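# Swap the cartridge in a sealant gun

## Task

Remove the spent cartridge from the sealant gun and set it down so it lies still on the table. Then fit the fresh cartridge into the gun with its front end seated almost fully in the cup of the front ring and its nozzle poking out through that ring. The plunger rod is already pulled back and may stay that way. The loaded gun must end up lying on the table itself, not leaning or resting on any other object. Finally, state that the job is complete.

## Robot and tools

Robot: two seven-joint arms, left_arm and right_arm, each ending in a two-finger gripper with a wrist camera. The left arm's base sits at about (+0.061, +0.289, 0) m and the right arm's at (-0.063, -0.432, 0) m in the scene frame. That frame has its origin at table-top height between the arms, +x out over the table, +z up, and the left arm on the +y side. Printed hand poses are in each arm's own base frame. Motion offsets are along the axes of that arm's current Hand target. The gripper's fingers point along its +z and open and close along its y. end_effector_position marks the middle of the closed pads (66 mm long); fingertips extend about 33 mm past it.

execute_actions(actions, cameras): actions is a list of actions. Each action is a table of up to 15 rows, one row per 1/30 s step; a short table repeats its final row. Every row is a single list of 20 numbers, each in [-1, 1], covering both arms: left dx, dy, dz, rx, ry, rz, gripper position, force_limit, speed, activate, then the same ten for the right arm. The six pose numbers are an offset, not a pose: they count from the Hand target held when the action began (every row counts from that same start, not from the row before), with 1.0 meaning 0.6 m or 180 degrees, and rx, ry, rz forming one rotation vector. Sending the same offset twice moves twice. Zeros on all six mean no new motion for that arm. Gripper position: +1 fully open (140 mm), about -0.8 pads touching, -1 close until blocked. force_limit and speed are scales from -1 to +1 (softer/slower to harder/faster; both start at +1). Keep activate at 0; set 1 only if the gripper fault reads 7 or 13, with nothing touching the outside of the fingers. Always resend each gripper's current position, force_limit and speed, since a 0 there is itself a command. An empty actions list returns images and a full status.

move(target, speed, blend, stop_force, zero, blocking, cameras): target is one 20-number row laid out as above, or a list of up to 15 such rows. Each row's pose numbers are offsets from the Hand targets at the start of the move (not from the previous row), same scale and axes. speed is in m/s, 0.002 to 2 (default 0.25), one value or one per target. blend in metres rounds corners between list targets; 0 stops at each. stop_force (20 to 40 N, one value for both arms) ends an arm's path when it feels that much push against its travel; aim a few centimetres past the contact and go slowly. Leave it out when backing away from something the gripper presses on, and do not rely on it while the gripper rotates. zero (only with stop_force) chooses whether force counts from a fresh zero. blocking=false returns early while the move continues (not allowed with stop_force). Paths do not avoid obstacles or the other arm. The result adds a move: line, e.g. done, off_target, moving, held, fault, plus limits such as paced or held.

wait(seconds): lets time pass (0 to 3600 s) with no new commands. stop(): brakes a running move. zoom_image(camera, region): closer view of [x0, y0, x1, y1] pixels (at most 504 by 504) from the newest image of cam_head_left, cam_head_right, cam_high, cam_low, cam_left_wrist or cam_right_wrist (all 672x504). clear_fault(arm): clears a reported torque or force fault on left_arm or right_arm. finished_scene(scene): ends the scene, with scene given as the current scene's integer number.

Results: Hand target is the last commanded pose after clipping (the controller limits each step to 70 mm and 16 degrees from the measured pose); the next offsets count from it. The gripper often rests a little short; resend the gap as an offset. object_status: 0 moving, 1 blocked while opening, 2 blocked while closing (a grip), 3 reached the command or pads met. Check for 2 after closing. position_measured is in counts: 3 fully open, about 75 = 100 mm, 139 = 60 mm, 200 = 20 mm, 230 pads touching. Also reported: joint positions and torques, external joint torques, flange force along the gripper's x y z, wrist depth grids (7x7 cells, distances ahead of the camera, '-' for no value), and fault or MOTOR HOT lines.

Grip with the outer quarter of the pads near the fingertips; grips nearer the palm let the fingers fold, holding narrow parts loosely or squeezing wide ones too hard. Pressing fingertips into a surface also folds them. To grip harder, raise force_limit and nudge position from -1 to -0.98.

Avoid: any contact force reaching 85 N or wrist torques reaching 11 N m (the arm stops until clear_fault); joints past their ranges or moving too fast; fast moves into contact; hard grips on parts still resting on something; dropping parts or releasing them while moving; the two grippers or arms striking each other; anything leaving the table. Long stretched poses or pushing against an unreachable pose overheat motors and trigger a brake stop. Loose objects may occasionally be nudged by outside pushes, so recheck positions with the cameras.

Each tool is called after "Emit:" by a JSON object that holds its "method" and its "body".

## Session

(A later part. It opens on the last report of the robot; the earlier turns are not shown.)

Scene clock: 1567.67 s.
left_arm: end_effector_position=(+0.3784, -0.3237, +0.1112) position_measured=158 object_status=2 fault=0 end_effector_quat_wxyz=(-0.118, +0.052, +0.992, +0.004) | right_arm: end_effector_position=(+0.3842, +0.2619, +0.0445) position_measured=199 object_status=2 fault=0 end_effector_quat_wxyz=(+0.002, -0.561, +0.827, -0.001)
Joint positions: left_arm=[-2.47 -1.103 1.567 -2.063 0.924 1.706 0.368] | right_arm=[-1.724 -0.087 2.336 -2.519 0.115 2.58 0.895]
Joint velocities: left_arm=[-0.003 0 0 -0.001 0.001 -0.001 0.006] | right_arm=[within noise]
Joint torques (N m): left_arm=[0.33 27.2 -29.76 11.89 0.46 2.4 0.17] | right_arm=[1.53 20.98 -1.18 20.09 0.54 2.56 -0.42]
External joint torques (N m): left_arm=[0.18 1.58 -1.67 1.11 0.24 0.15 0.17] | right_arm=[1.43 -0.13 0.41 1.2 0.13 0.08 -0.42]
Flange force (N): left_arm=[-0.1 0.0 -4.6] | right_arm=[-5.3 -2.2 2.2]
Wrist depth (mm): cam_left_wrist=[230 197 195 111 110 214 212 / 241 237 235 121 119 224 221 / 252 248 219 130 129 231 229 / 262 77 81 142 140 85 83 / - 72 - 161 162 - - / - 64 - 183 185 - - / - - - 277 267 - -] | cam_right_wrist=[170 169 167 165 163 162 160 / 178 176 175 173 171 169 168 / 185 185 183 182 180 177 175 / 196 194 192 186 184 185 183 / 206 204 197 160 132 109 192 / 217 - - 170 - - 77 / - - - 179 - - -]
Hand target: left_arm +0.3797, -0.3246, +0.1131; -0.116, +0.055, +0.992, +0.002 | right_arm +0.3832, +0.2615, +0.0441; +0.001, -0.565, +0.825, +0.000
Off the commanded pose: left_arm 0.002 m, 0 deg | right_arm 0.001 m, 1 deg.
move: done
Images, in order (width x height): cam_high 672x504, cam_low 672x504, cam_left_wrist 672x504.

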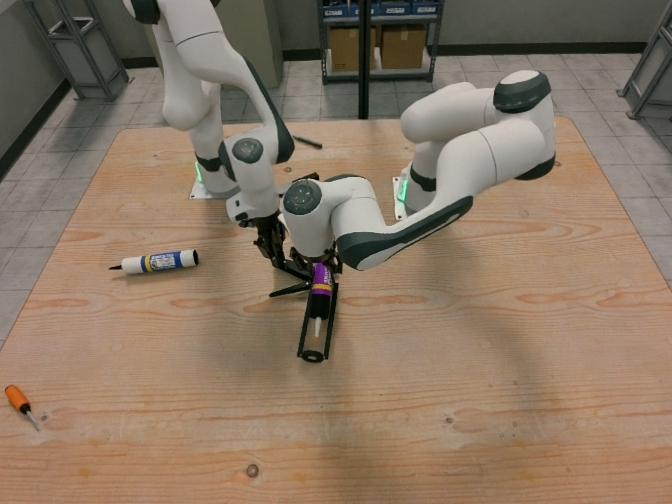

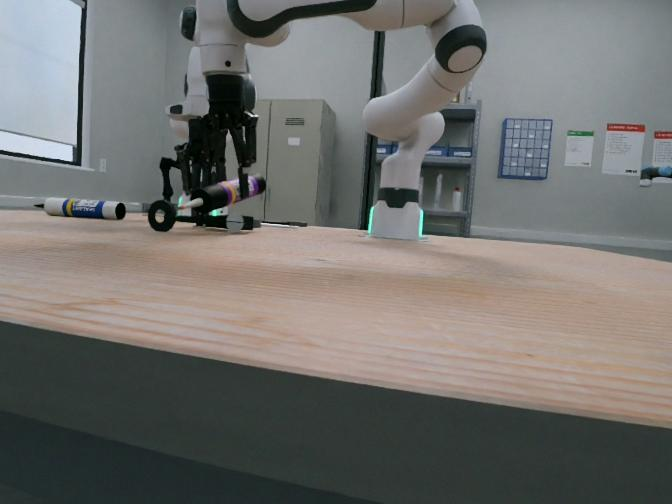

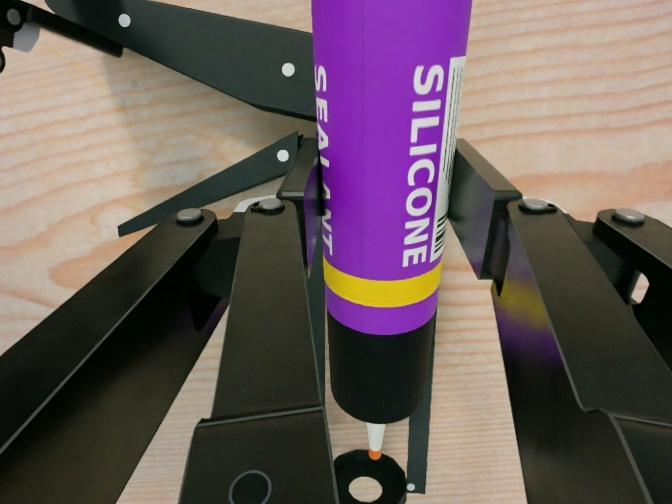

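Emit:
{"method": "move", "body": {"target": [-0.025,-0.009,0,0,0,0,-1,0.0,-1,0,0,0,0,0,0,0,-1,-0.2,-1,0], "speed": 0.06, "cameras": ["cam_left_wrist","cam_high","cam_low"]}}

Emit:
{"method": "zoom_image", "body": {"camera": "cam_left_wrist", "region": [250, 370, 450, 504]}}

Emit:
{"method": "zoom_image", "body": {"camera": "cam_high", "region": [270, 270, 370, 370]}}

Emit:
{"method": "zoom_image", "body": {"camera": "cam_low", "region": [260, 150, 460, 300]}}

Scene clock: 1617.87 s.
left_arm: end_effector_position=(+0.3928, -0.3308, +0.1088) position_measured=158 object_status=2 fault=0 end_effector_quat_wxyz=(-0.117, +0.051, +0.992, +0.003) | right_arm: end_effector_position=(+0.3842, +0.2619, +0.0445) position_measured=199 object_status=2 fault=0 end_effector_quat_wxyz=(+0.002, -0.561, +0.827, -0.001)
Joint positions: left_arm=[-2.51 -1.107 1.593 -2.008 0.929 1.701 0.385] | right_arm=[-1.724 -0.087 2.336 -2.519 0.115 2.58 0.895]
Joint velocities: left_arm=[0.001 0 0 0 0.001 0 0.005] | right_arm=[within noise]
Joint torques (N m): left_arm=[-0.45 28.9 -29.24 11.76 0.45 2.4 0.12] | right_arm=[1.53 21.02 -1.17 20.07 0.53 2.55 -0.4]
External joint torques (N m): left_arm=[-0.6 1.65 -0.79 1.05 0.22 0.16 0.11] | right_arm=[1.45 -0.06 0.44 1.15 0.13 0.07 -0.4]
Flange force (N): left_arm=[-2.6 -3.0 -3.3] | right_arm=[-5.0 -1.8 1.9]
Wrist depth (mm): cam_left_wrist=[228 225 190 112 109 212 209 / 238 235 230 120 119 222 218 / 251 245 213 130 129 229 227 / 259 77 83 141 139 85 83 / - 73 - 160 162 - - / - 64 - 182 184 - - / - - - 257 250 - -] | cam_right_wrist=[171 169 167 166 164 162 161 / 177 177 174 173 171 169 168 / 185 185 182 182 180 177 175 / 197 194 192 187 184 185 183 / 207 203 198 161 132 109 191 / 216 - - 169 - - 77 / - - - 179 - - -]
Hand target: left_arm +0.3936, -0.3316, +0.1097; -0.116, +0.055, +0.992, +0.002 | right_arm +0.3832, +0.2615, +0.0441; +0.001, -0.565, +0.825, +0.000
Off the commanded pose: left_arm 0.001 m, 0 deg | right_arm 0.001 m, 1 deg.
move: done
Images, in order (width x height): cam_high 672x504, cam_low 672x504, cam_left_wrist 672x504.

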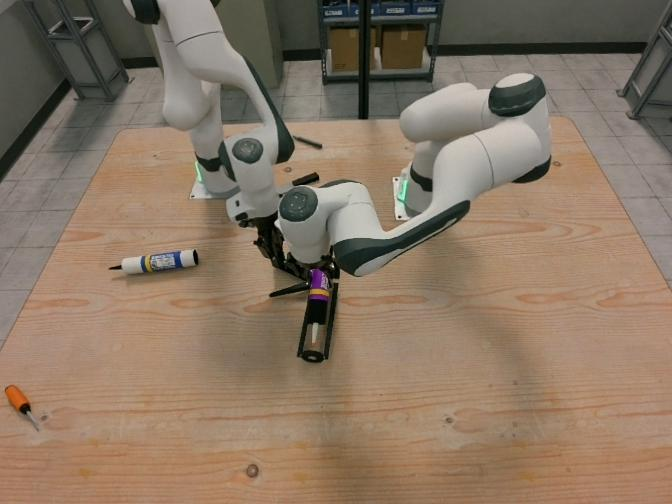

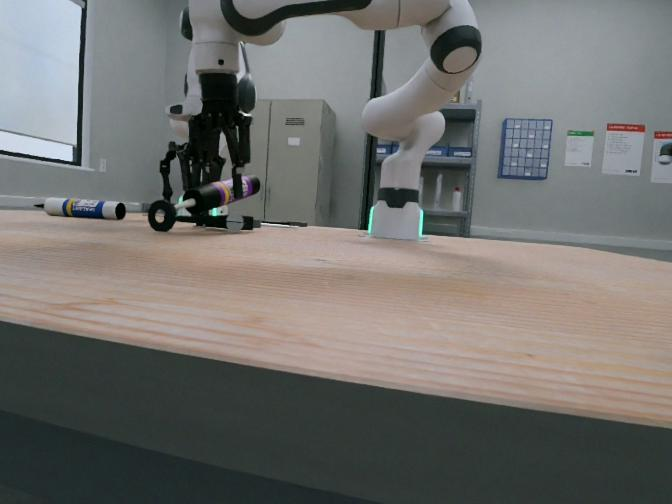

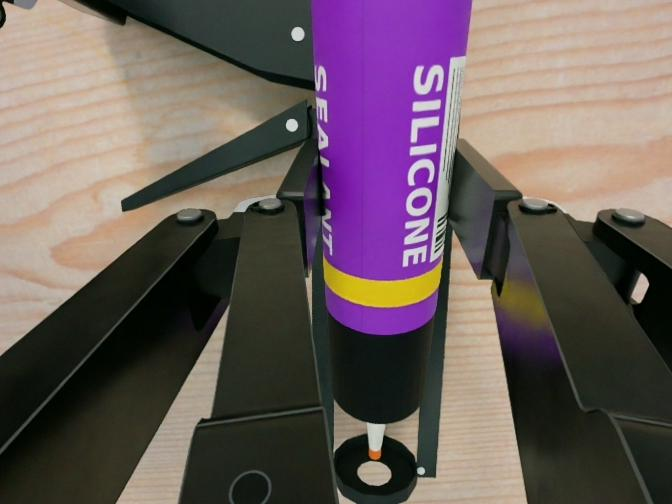

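Scaled by 2.520.

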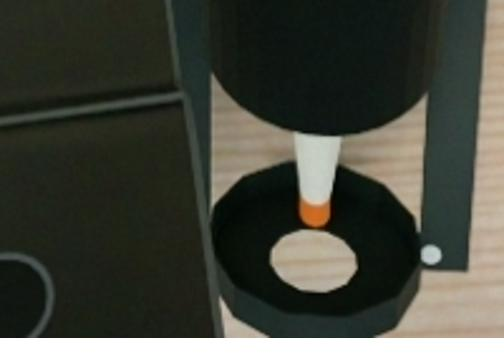

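Scaled by 5.040.

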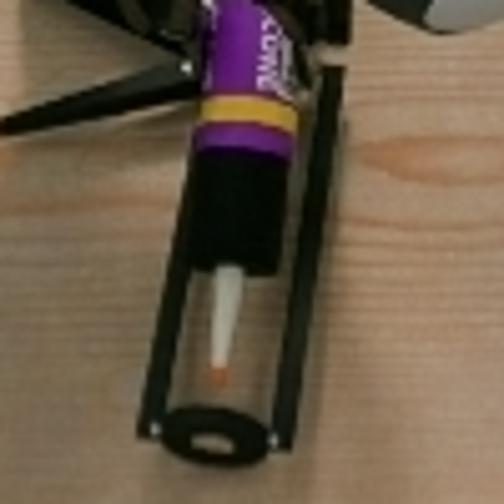

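Scaled by 2.520.

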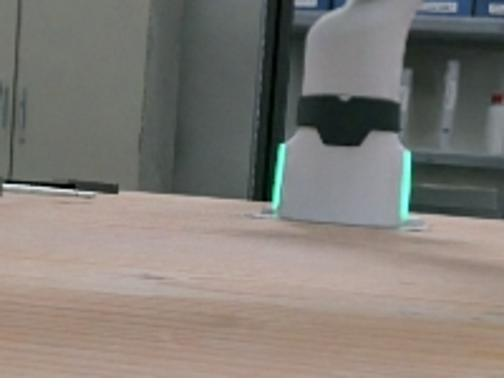

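Emit:
{"method": "zoom_image", "body": {"camera": "cam_low", "region": [130, 160, 280, 250]}}

Scaled by 3.360.

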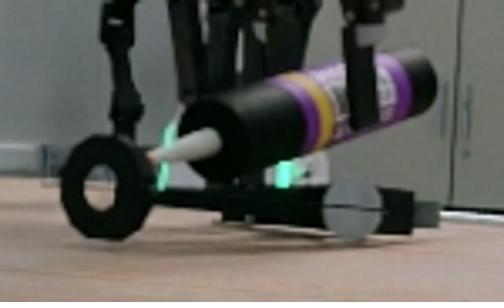

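Emit:
{"method": "move", "body": {"target": [-0.019,0,0.0097,0,0,0,-1,0.0,-1,0,0,0,0,0,0,0,-1,-0.2,-1,0], "speed": 0.06, "cameras": ["cam_left_wrist","cam_high","cam_low"]}}

Emit:
{"method": "zoom_image", "body": {"camera": "cam_left_wrist", "region": [250, 370, 450, 504]}}

Emit:
{"method": "zoom_image", "body": {"camera": "cam_high", "region": [270, 270, 370, 370]}}

Emit:
{"method": "zoom_image", "body": {"camera": "cam_low", "region": [130, 160, 280, 250]}}

Scene clock: 1734.57 s.
left_arm: end_effector_position=(+0.4021, -0.3310, +0.1001) position_measured=158 object_status=2 fault=0 end_effector_quat_wxyz=(-0.118, +0.051, +0.992, +0.005) | right_arm: end_effector_position=(+0.3842, +0.2619, +0.0445) position_measured=199 object_status=2 fault=0 end_effector_quat_wxyz=(+0.002, -0.561, +0.827, -0.001)
Joint positions: left_arm=[-2.53 -1.118 1.618 -1.981 0.943 1.701 0.399] | right_arm=[-1.724 -0.087 2.336 -2.519 0.115 2.58 0.895]
Joint velocities: left_arm=[0 -0.001 -0.001 0 0.002 0 0.006] | right_arm=[within noise]
Joint torques (N m): left_arm=[-0.5 30.45 -29.88 11.44 0.49 2.53 0.21] | right_arm=[1.46 20.97 -1.22 20.04 0.53 2.55 -0.4]
External joint torques (N m): left_arm=[-0.41 2.02 -1.06 1.08 0.27 0.29 0.21] | right_arm=[1.39 -0.18 0.39 1.08 0.12 0.06 -0.4]
Flange force (N): left_arm=[-1.9 -2.1 -3.7] | right_arm=[-5.1 -2.0 2.2]
Wrist depth (mm): cam_left_wrist=[219 217 182 111 109 205 202 / 230 227 219 120 119 214 210 / 240 236 232 130 129 221 220 / 250 77 83 142 139 85 83 / - 72 - 161 163 - - / - 64 - 182 183 - - / - - - 253 246 - -] | cam_right_wrist=[171 169 167 166 164 162 160 / 178 177 174 173 171 169 167 / 185 185 182 182 179 178 176 / 196 194 193 186 184 185 183 / 207 204 197 161 132 110 192 / 216 - - 170 - - 77 / - - - 179 - - -]
Hand target: left_arm +0.4033, -0.3327, +0.1014; -0.116, +0.055, +0.992, +0.002 | right_arm +0.3832, +0.2615, +0.0441; +0.001, -0.565, +0.825, +0.000
Off the commanded pose: left_arm 0.002 m, 0 deg | right_arm 0.001 m, 1 deg.
move: done
Images, in order (width x height): cam_high 672x504, cam_low 672x504, cam_left_wrist 672x504.

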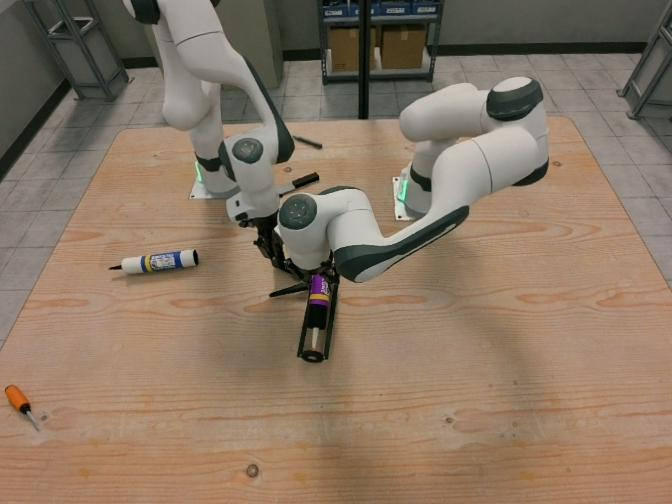

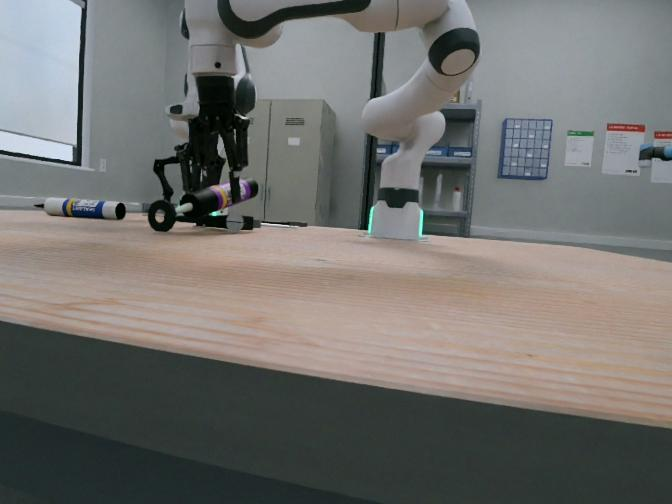

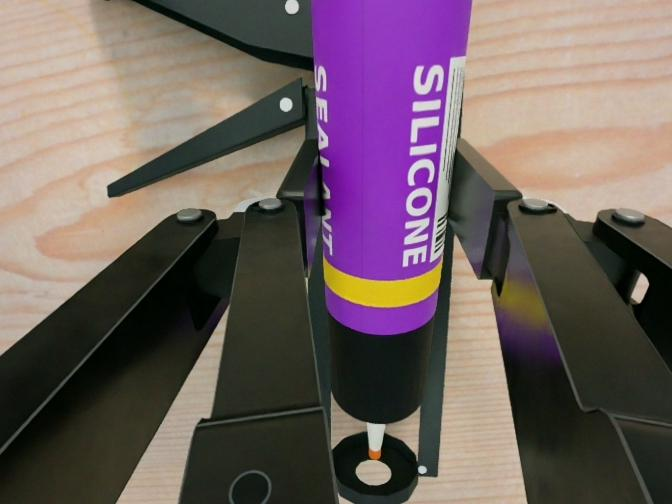

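Scaled by 2.520.

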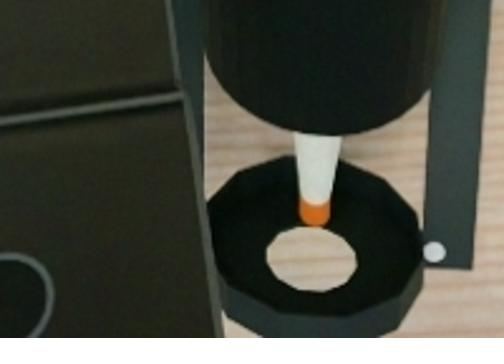

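Scaled by 5.040.

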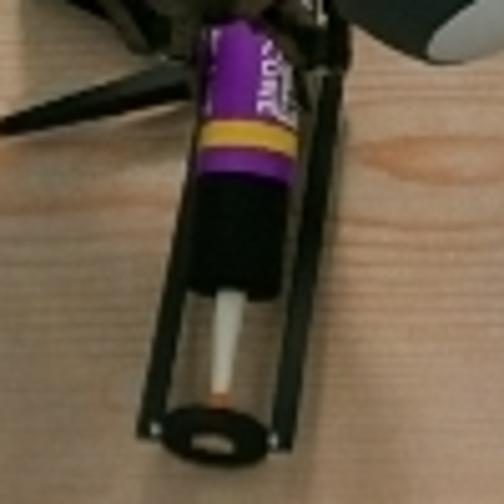

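Scaled by 3.360.

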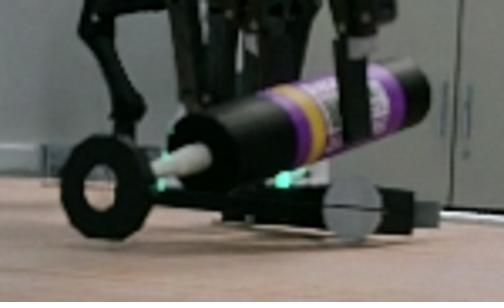

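Emit:
{"method": "move", "body": {"target": [-0.022,0,0.001,0,0,0,-1,0.0,-1,0,0,0,0,0,0,0,-1,-0.2,-1,0], "speed": 0.05, "cameras": ["cam_left_wrist","cam_high","cam_low"]}}

Emit:
{"method": "zoom_image", "body": {"camera": "cam_left_wrist", "region": [250, 370, 450, 504]}}

Emit:
{"method": "zoom_image", "body": {"camera": "cam_high", "region": [270, 270, 370, 370]}}

Emit:
{"method": "zoom_image", "body": {"camera": "cam_low", "region": [130, 160, 280, 250]}}

Scene clock: 1751.23 s.
left_arm: end_effector_position=(+0.4151, -0.3334, +0.0968) position_measured=158 object_status=2 fault=0 end_effector_quat_wxyz=(-0.117, +0.051, +0.992, +0.003) | right_arm: end_effector_position=(+0.3842, +0.2619, +0.0445) position_measured=199 object_status=2 fault=0 end_effector_quat_wxyz=(+0.002, -0.561, +0.827, -0.001)
Joint positions: left_arm=[-2.553 -1.126 1.637 -1.94 0.95 1.697 0.418] | right_arm=[-1.724 -0.087 2.336 -2.519 0.115 2.58 0.895]
Joint velocities: left_arm=[-0.001 0.001 -0.002 0 0.001 0 0.008] | right_arm=[within noise]
Joint torques (N m): left_arm=[-0.43 31.51 -29.71 11.37 0.43 2.31 0.35] | right_arm=[1.49 21.04 -1.19 20.1 0.54 2.55 -0.42]
External joint torques (N m): left_arm=[-0.53 1.85 -0.79 1.03 0.2 0.08 0.34] | right_arm=[1.49 -0.11 0.49 1.15 0.13 0.05 -0.42]
Flange force (N): left_arm=[-2.8 -2.4 -3.7] | right_arm=[-5.3 -2.0 2.1]
Wrist depth (mm): cam_left_wrist=[217 214 211 111 109 202 200 / 227 222 196 121 120 211 208 / 238 234 229 130 129 218 216 / 247 77 83 141 142 85 83 / - 73 - 161 164 - - / - 64 - 182 185 - - / - - - 239 240 - -] | cam_right_wrist=[171 169 167 166 164 162 161 / 178 176 175 173 171 169 168 / 185 185 183 182 180 178 176 / 196 194 193 186 184 185 183 / 207 204 197 161 132 109 192 / 216 - - 169 - - 77 / - - - 179 - - -]
Hand target: left_arm +0.4160, -0.3341, +0.0978; -0.116, +0.055, +0.992, +0.002 | right_arm +0.3832, +0.2615, +0.0441; +0.001, -0.565, +0.825, +0.000
Off the commanded pose: left_arm 0.001 m, 0 deg | right_arm 0.001 m, 1 deg.
move: done
Images, in order (width x height): cam_high 672x504, cam_low 672x504, cam_left_wrist 672x504.

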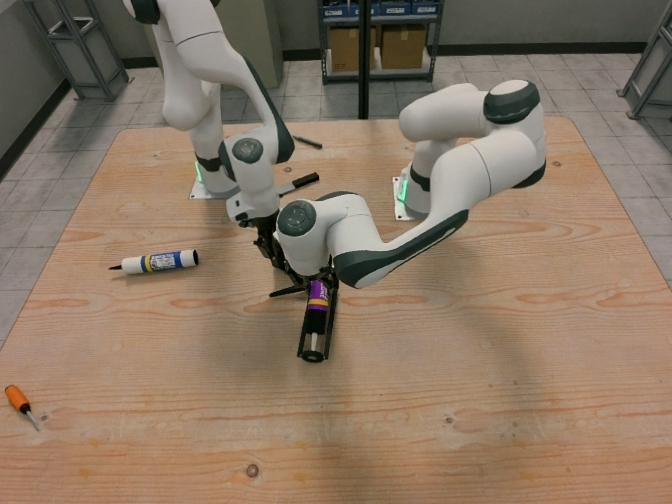

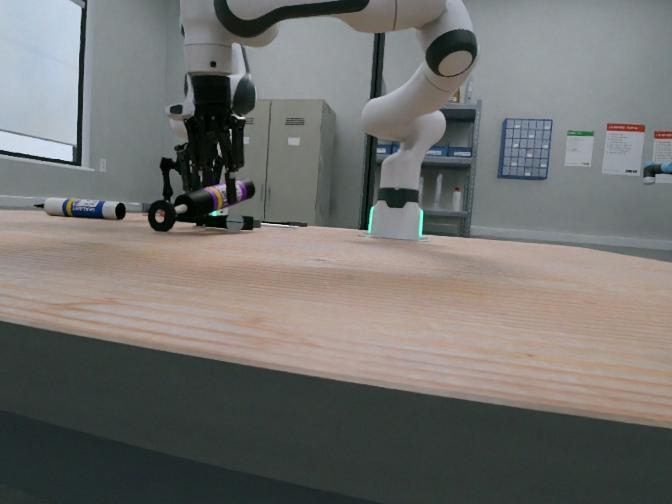

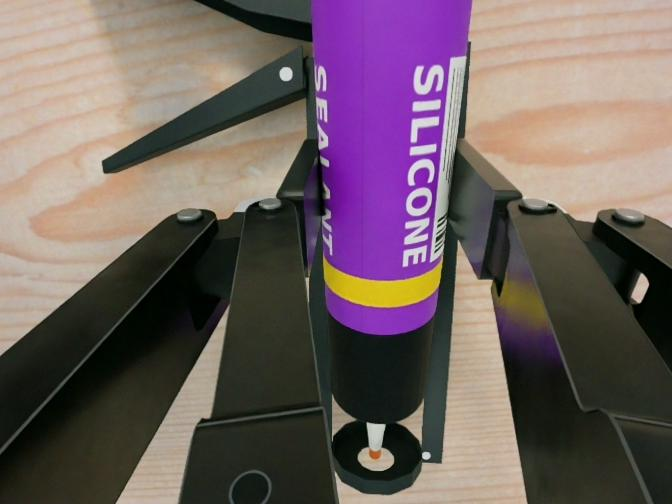

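Scaled by 2.520.

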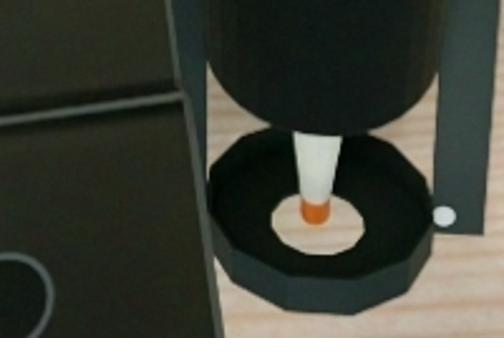

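Scaled by 5.040.

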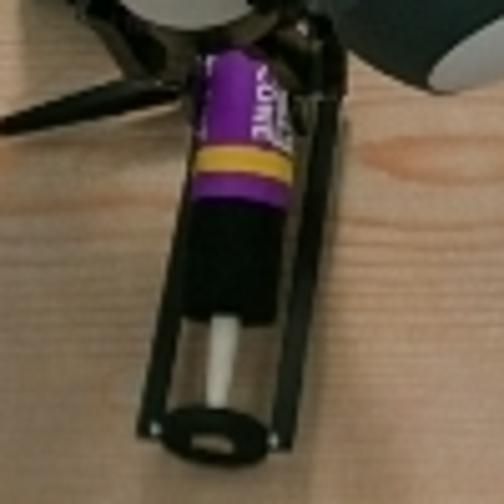

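Scaled by 3.360.

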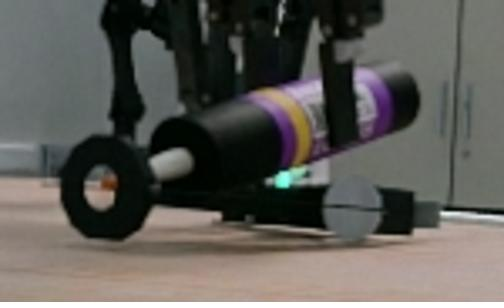

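Emit:
{"method": "move", "body": {"target": [-0.05,0,0,0,0,0,-1,0.0,-1,0,0,0,0,0,0,0,-1,-0.2,-1,0], "speed": 0.05, "stop_force": 20, "cameras": ["cam_left_wrist","cam_high","cam_low"]}}

Emit:
{"method": "zoom_image", "body": {"camera": "cam_left_wrist", "region": [250, 370, 450, 504]}}

Emit:
{"method": "zoom_image", "body": {"camera": "cam_high", "region": [270, 270, 370, 370]}}

Emit:
{"method": "zoom_image", "body": {"camera": "cam_low", "region": [130, 160, 280, 250]}}

Scene clock: 1775.23 s.
left_arm: end_effector_position=(+0.4441, -0.3366, +0.0897) position_measured=158 object_status=2 fault=0 end_effector_quat_wxyz=(-0.117, +0.052, +0.992, +0.003) | right_arm: end_effector_position=(+0.3842, +0.2619, +0.0445) position_measured=199 object_status=2 fault=0 end_effector_quat_wxyz=(+0.002, -0.561, +0.827, -0.001)
Joint positions: left_arm=[-2.609 -1.145 1.678 -1.84 0.964 1.679 0.467] | right_arm=[-1.724 -0.087 2.336 -2.519 0.115 2.58 0.895]
Joint torques (N m): left_arm=[-0.4 35.13 -30.01 11.24 0.32 2.34 0.25] | right_arm=[1.5 21.01 -1.19 20.06 0.55 2.54 -0.4]
External joint torques (N m): left_arm=[-0.47 2.45 -0.83 1.18 0.09 0.15 0.24] | right_arm=[1.34 -0.1 0.34 1.12 0.15 0.06 -0.4]
Flange force (N): left_arm=[-2.7 -2.3 -4.5] | right_arm=[-5.0 -2.1 2.1]
Wrist depth (mm): cam_left_wrist=[210 205 180 112 109 196 192 / 220 216 214 121 118 204 201 / 230 226 222 129 129 212 210 / 240 77 83 142 139 85 83 / - 72 - 160 163 - - / - 64 - 182 211 - - / - - - 270 266 - -] | cam_right_wrist=[170 169 167 166 164 162 160 / 177 177 174 173 170 170 168 / 185 185 183 182 179 177 176 / 196 194 191 186 184 185 183 / 207 204 197 161 161 109 192 / 216 - - 169 - - 77 / - - - 179 - - -]
Hand target: left_arm +0.4450, -0.3374, +0.0909; -0.116, +0.055, +0.992, +0.002 | right_arm +0.3832, +0.2615, +0.0441; +0.001, -0.565, +0.825, +0.000
Off the commanded pose: left_arm 0.002 m, 0 deg | right_arm 0.001 m, 1 deg.
move: done
Images, in order (width x height): cam_high 672x504, cam_low 672x504, cam_left_wrist 672x504.

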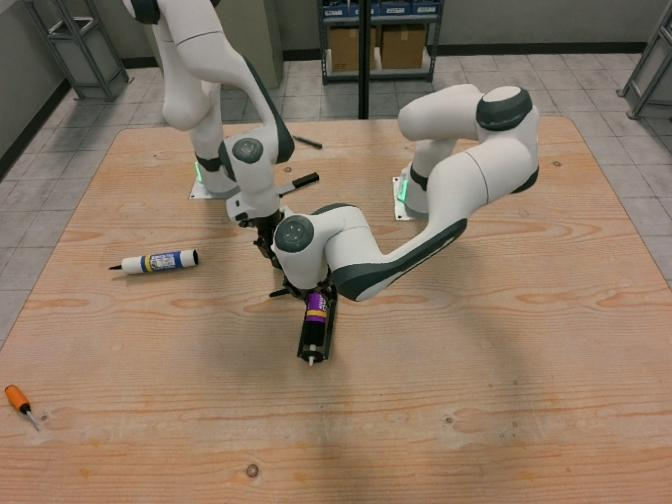

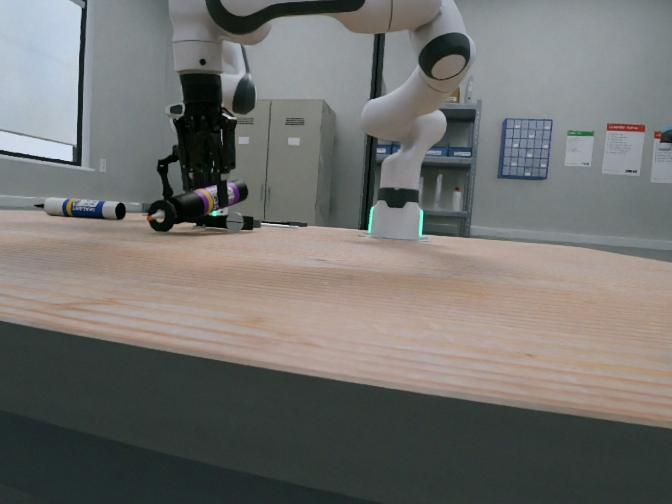

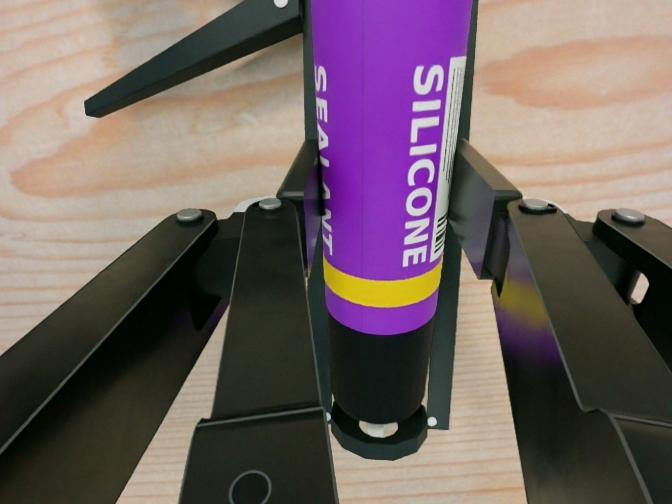

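Scaled by 2.520.

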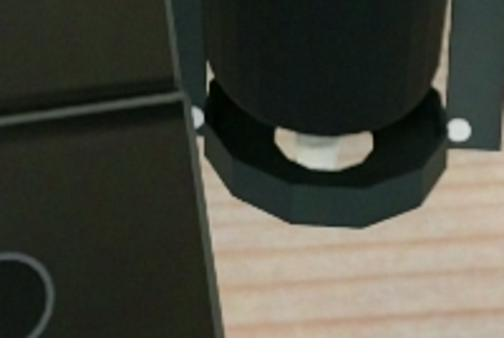

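Scaled by 5.040.

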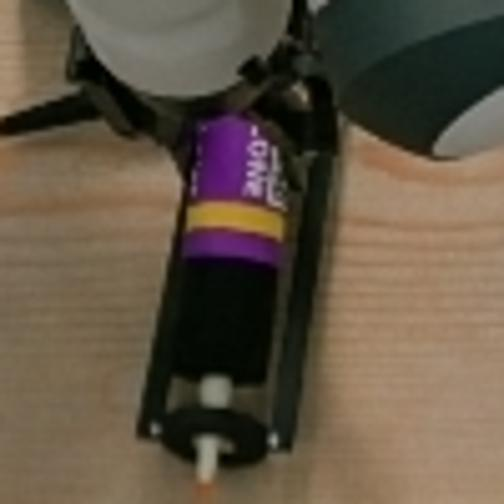

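Scaled by 3.360.

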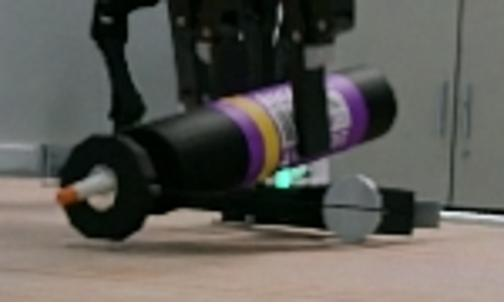

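Emit:
{"method": "move", "body": {"target": [[-0.0214,0,0,0,0,0,-1,0.0,-1,0,0,0,0,0,0,0,-1,-0.2,-1,0],[-0.0203,0,0.01385,0,-0.0189,0,-1,0.0,-1,0,0,0,0,0,0,0,-1,-0.2,-1,0],[-0.0215,0,0.0262,0,-0.0372,0,-1,0.0,-1,0,0,0,0,0,0,0,-1,-0.2,-1,0]], "speed": 0.04, "blend": [0.002,0.002,0], "cameras": ["cam_left_wrist","cam_high","cam_low"]}}

Emit:
{"method": "zoom_image", "body": {"camera": "cam_left_wrist", "region": [250, 370, 450, 504]}}

Emit:
{"method": "zoom_image", "body": {"camera": "cam_high", "region": [270, 270, 370, 370]}}

Emit:
{"method": "zoom_image", "body": {"camera": "cam_low", "region": [130, 160, 280, 250]}}

Scene clock: 1838.50 s.
left_arm: end_effector_position=(+0.4526, -0.3374, +0.0719) position_measured=158 object_status=2 fault=0 end_effector_quat_wxyz=(-0.061, +0.057, +0.997, +0.000) | right_arm: end_effector_position=(+0.3842, +0.2619, +0.0445) position_measured=199 object_status=2 fault=0 end_effector_quat_wxyz=(+0.002, -0.561, +0.827, -0.001)
Joint positions: left_arm=[-2.569 -1.128 1.688 -1.943 1.072 1.785 0.418] | right_arm=[-1.724 -0.087 2.336 -2.519 0.115 2.58 0.895]
Joint velocities: left_arm=[0.002 -0.001 0.001 0 0 0.002 -0.007] | right_arm=[within noise]
Joint torques (N m): left_arm=[0.22 33.35 -28.65 9.85 1.05 2.99 -0.02] | right_arm=[1.51 20.96 -1.22 20.05 0.38 2.56 -0.38]
External joint torques (N m): left_arm=[0.01 2.9 0.23 -0.4 0.56 0.61 -0.02] | right_arm=[1.45 -0.15 0.41 1.17 -0.03 0.08 -0.38]
Flange force (N): left_arm=[3.0 1.3 0.0] | right_arm=[-4.7 -1.6 1.3]
Wrist depth (mm): cam_left_wrist=[181 167 182 110 107 173 172 / 199 197 193 118 116 186 181 / 212 210 205 129 128 193 193 / 226 77 83 144 143 85 84 / - 73 - 169 171 - - / - 64 - 192 205 - - / - - - 276 274 - -] | cam_right_wrist=[170 169 167 165 164 162 161 / 178 177 175 173 171 169 168 / 185 185 183 182 180 177 175 / 196 194 192 186 184 185 183 / 207 202 198 162 132 109 192 / 216 - - 170 - - 77 / - - - 180 - - -]
Hand target: left_arm +0.4538, -0.3385, +0.0726; -0.058, +0.055, +0.997, -0.001 | right_arm +0.3832, +0.2615, +0.0441; +0.001, -0.565, +0.825, +0.000
Off the commanded pose: left_arm 0.002 m, 0 deg | right_arm 0.001 m, 1 deg.
move: done
Images, in order (width x height): cam_high 672x504, cam_low 672x504, cam_left_wrist 672x504.

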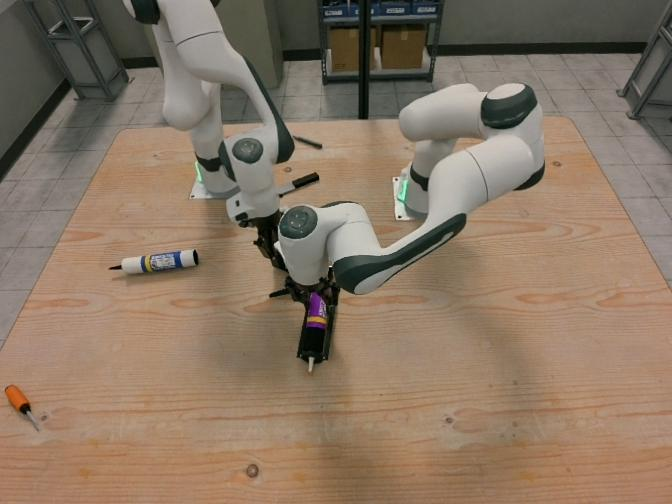

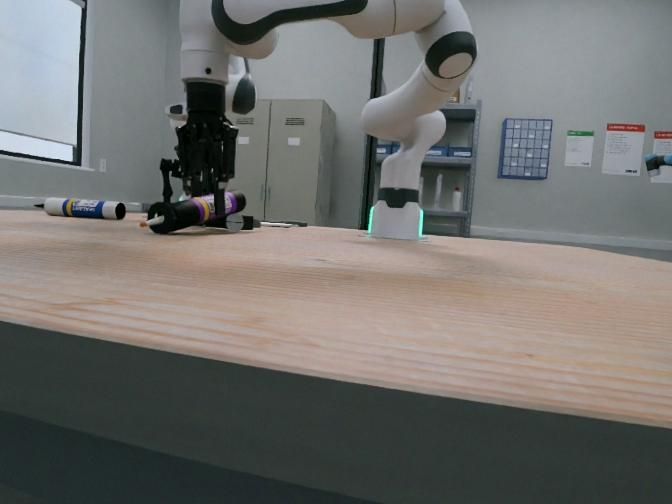

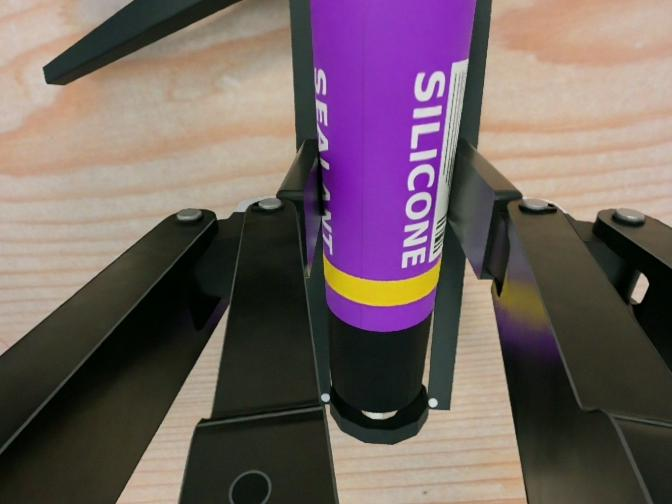

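Scaled by 2.520.

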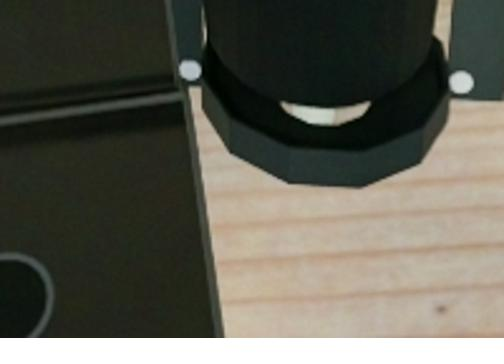

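Scaled by 5.040.

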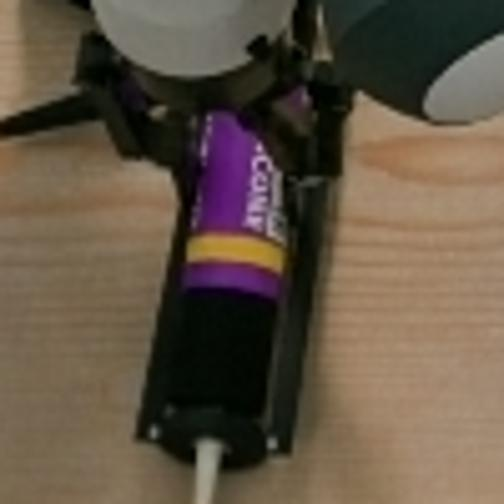

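Scaled by 3.360.

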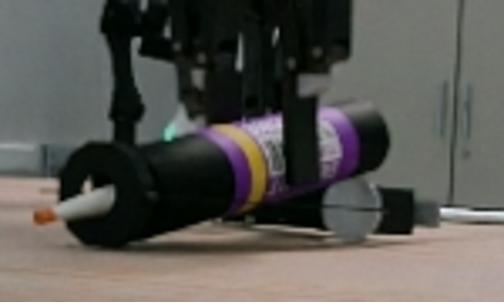

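Emit:
{"method": "execute_actions", "body": {"actions": []}}

Emit:
{"method": "zoom_image", "body": {"camera": "cam_head_left", "region": [250, 230, 450, 380]}}

Emit:
{"method": "zoom_image", "body": {"camera": "cam_low", "region": [200, 170, 280, 240]}}

Emit:
{"method": "zoom_image", "body": {"camera": "cam_right_wrist", "region": [200, 0, 504, 250]}}

Scene clock: 1902.93 s.
left_arm: end_effector_position=(+0.4527, -0.3375, +0.0719) position_measured=158 object_status=2 fault=0 end_effector_quat_wxyz=(-0.061, +0.056, +0.997, +0.000) | right_arm: end_effector_position=(+0.3842, +0.2619, +0.0445) position_measured=199 object_status=2 fault=0 end_effector_quat_wxyz=(+0.002, -0.561, +0.827, -0.001)
Joint positions: left_arm=[-2.569 -1.128 1.688 -1.943 1.072 1.786 0.416] | right_arm=[-1.724 -0.087 2.336 -2.519 0.115 2.58 0.895]
Joint velocities: within noise
Joint torques (N m): left_arm=[0.15 33.38 -28.65 9.85 1.05 3.03 -0.19] | right_arm=[1.48 20.93 -1.24 20.02 0.39 2.55 -0.41]
External joint torques (N m): left_arm=[0.06 2.91 0.28 -0.36 0.56 0.64 -0.2] | right_arm=[1.45 -0.12 0.41 1.15 -0.02 0.07 -0.41]
Flange force (N): left_arm=[3.2 1.2 0.1] | right_arm=[-4.6 -1.6 1.4]
Wrist depth (mm): cam_left_wrist=[181 167 181 109 107 174 171 / 199 197 193 119 116 184 182 / 213 210 203 128 128 193 193 / 226 77 83 144 143 85 84 / - 72 - 168 170 - - / - 64 - 192 205 - - / - - - 278 274 - -] | cam_right_wrist=[170 168 167 166 163 162 161 / 178 177 175 173 171 169 168 / 185 184 182 182 180 177 175 / 197 194 192 187 184 186 183 / 207 203 197 162 132 109 192 / 216 - - 169 - - 77 / - - - 179 - - -]
Hand target: left_arm +0.4538, -0.3385, +0.0726; -0.058, +0.055, +0.997, -0.001 | right_arm +0.3832, +0.2615, +0.0441; +0.001, -0.565, +0.825, +0.000
Tool commands: left_gripper/position=-1.0 left_gripper/force_limit=+0.0 left_gripper/speed=-1.0 left_gripper/activate=+0.0 right_gripper/position=-1.0 right_gripper/force_limit=-0.2 right_gripper/speed=-1.0 right_gripper/activate=+0.0
Off the commanded pose: left_arm 0.002 m, 0 deg | right_arm 0.001 m, 1 deg.

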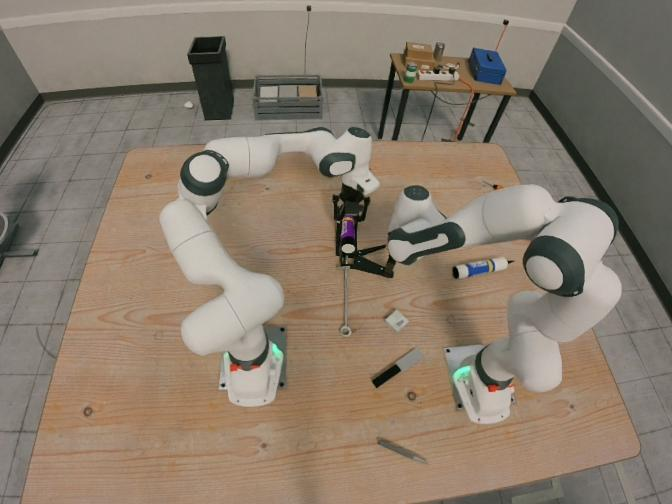

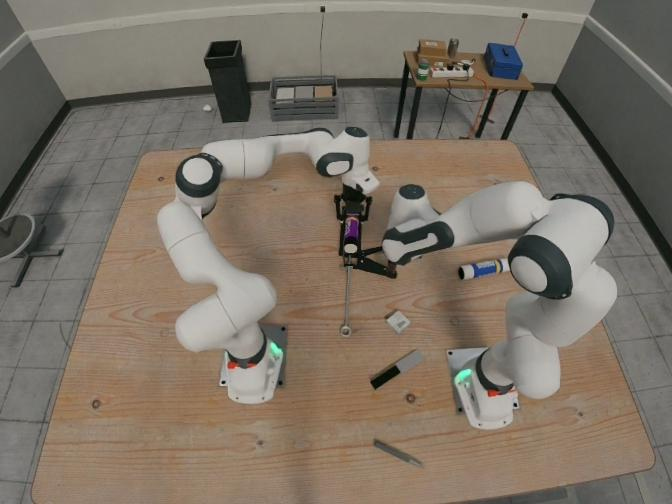

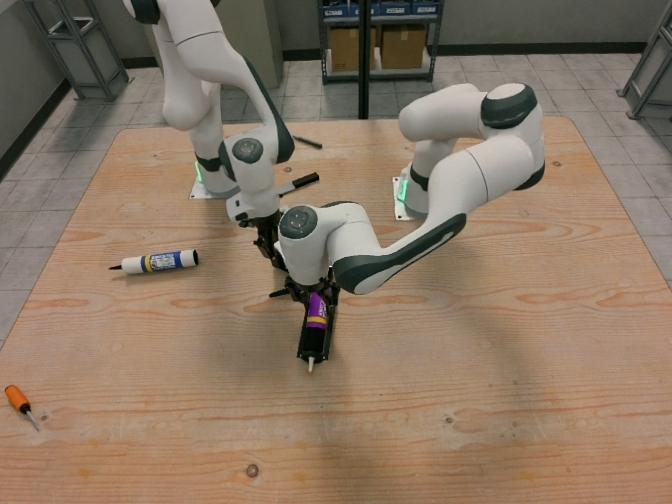

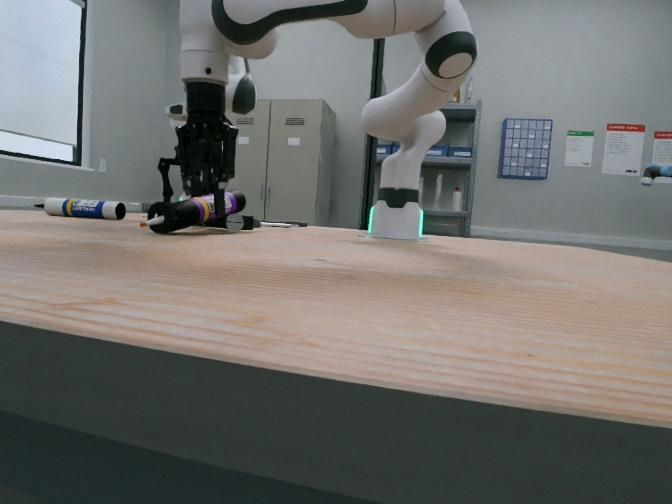

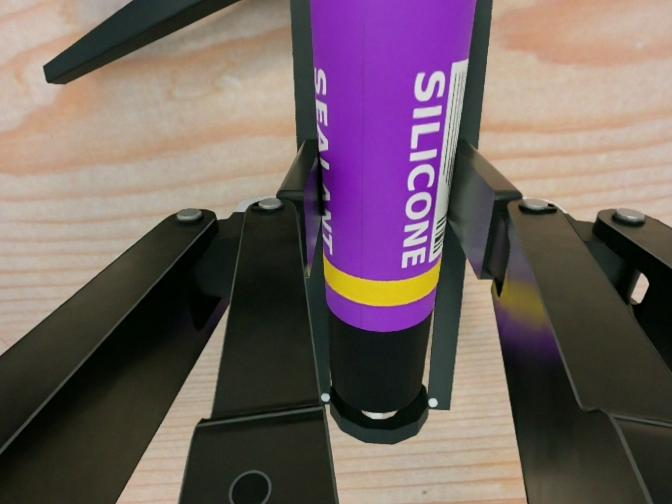

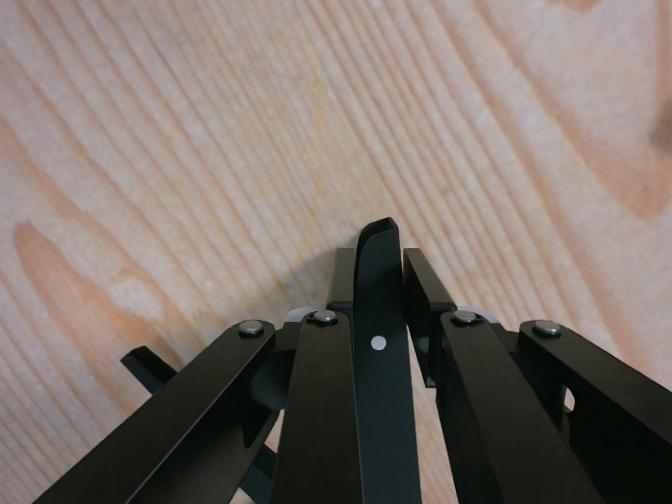

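Scaled by 2.520.

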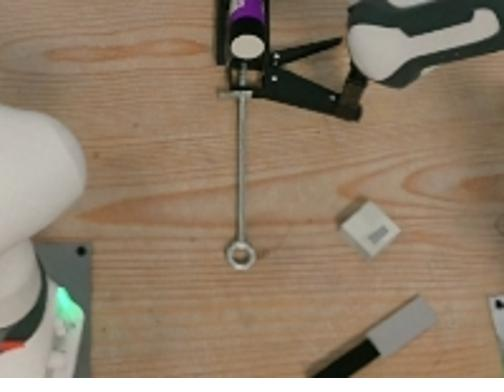

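Scaled by 6.300.

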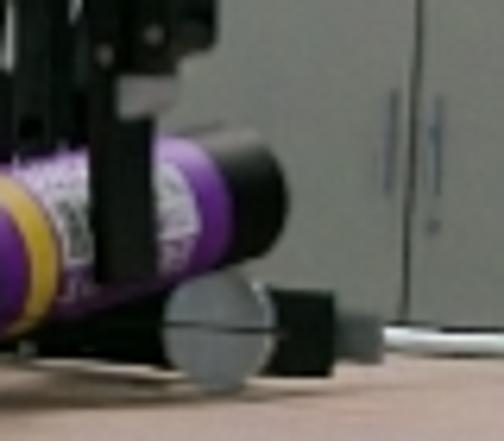

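Scaled by 1.658.

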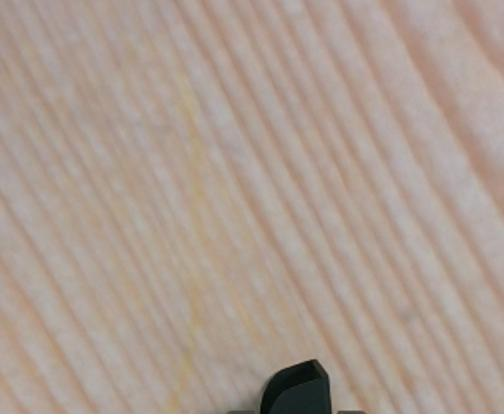

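Emit:
{"method": "zoom_image", "body": {"camera": "cam_head_left", "region": [320, 215, 400, 275]}}

Emit:
{"method": "zoom_image", "body": {"camera": "cam_head_right", "region": [320, 215, 400, 275]}}

Scaled by 6.300.

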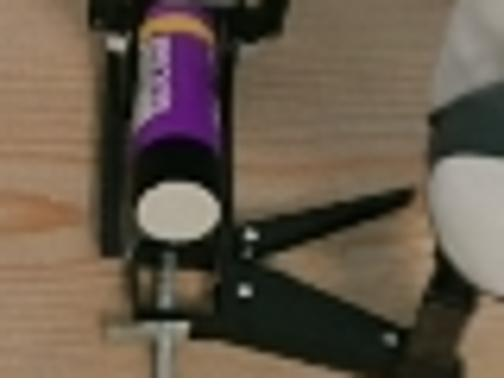

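Scaled by 6.300.

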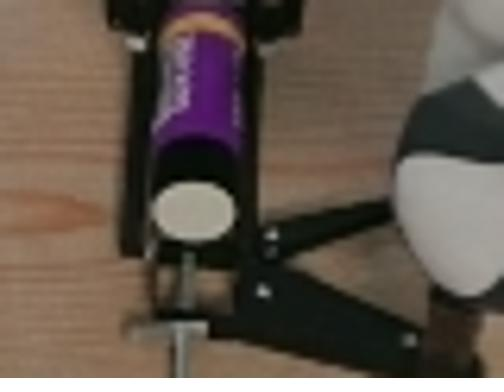

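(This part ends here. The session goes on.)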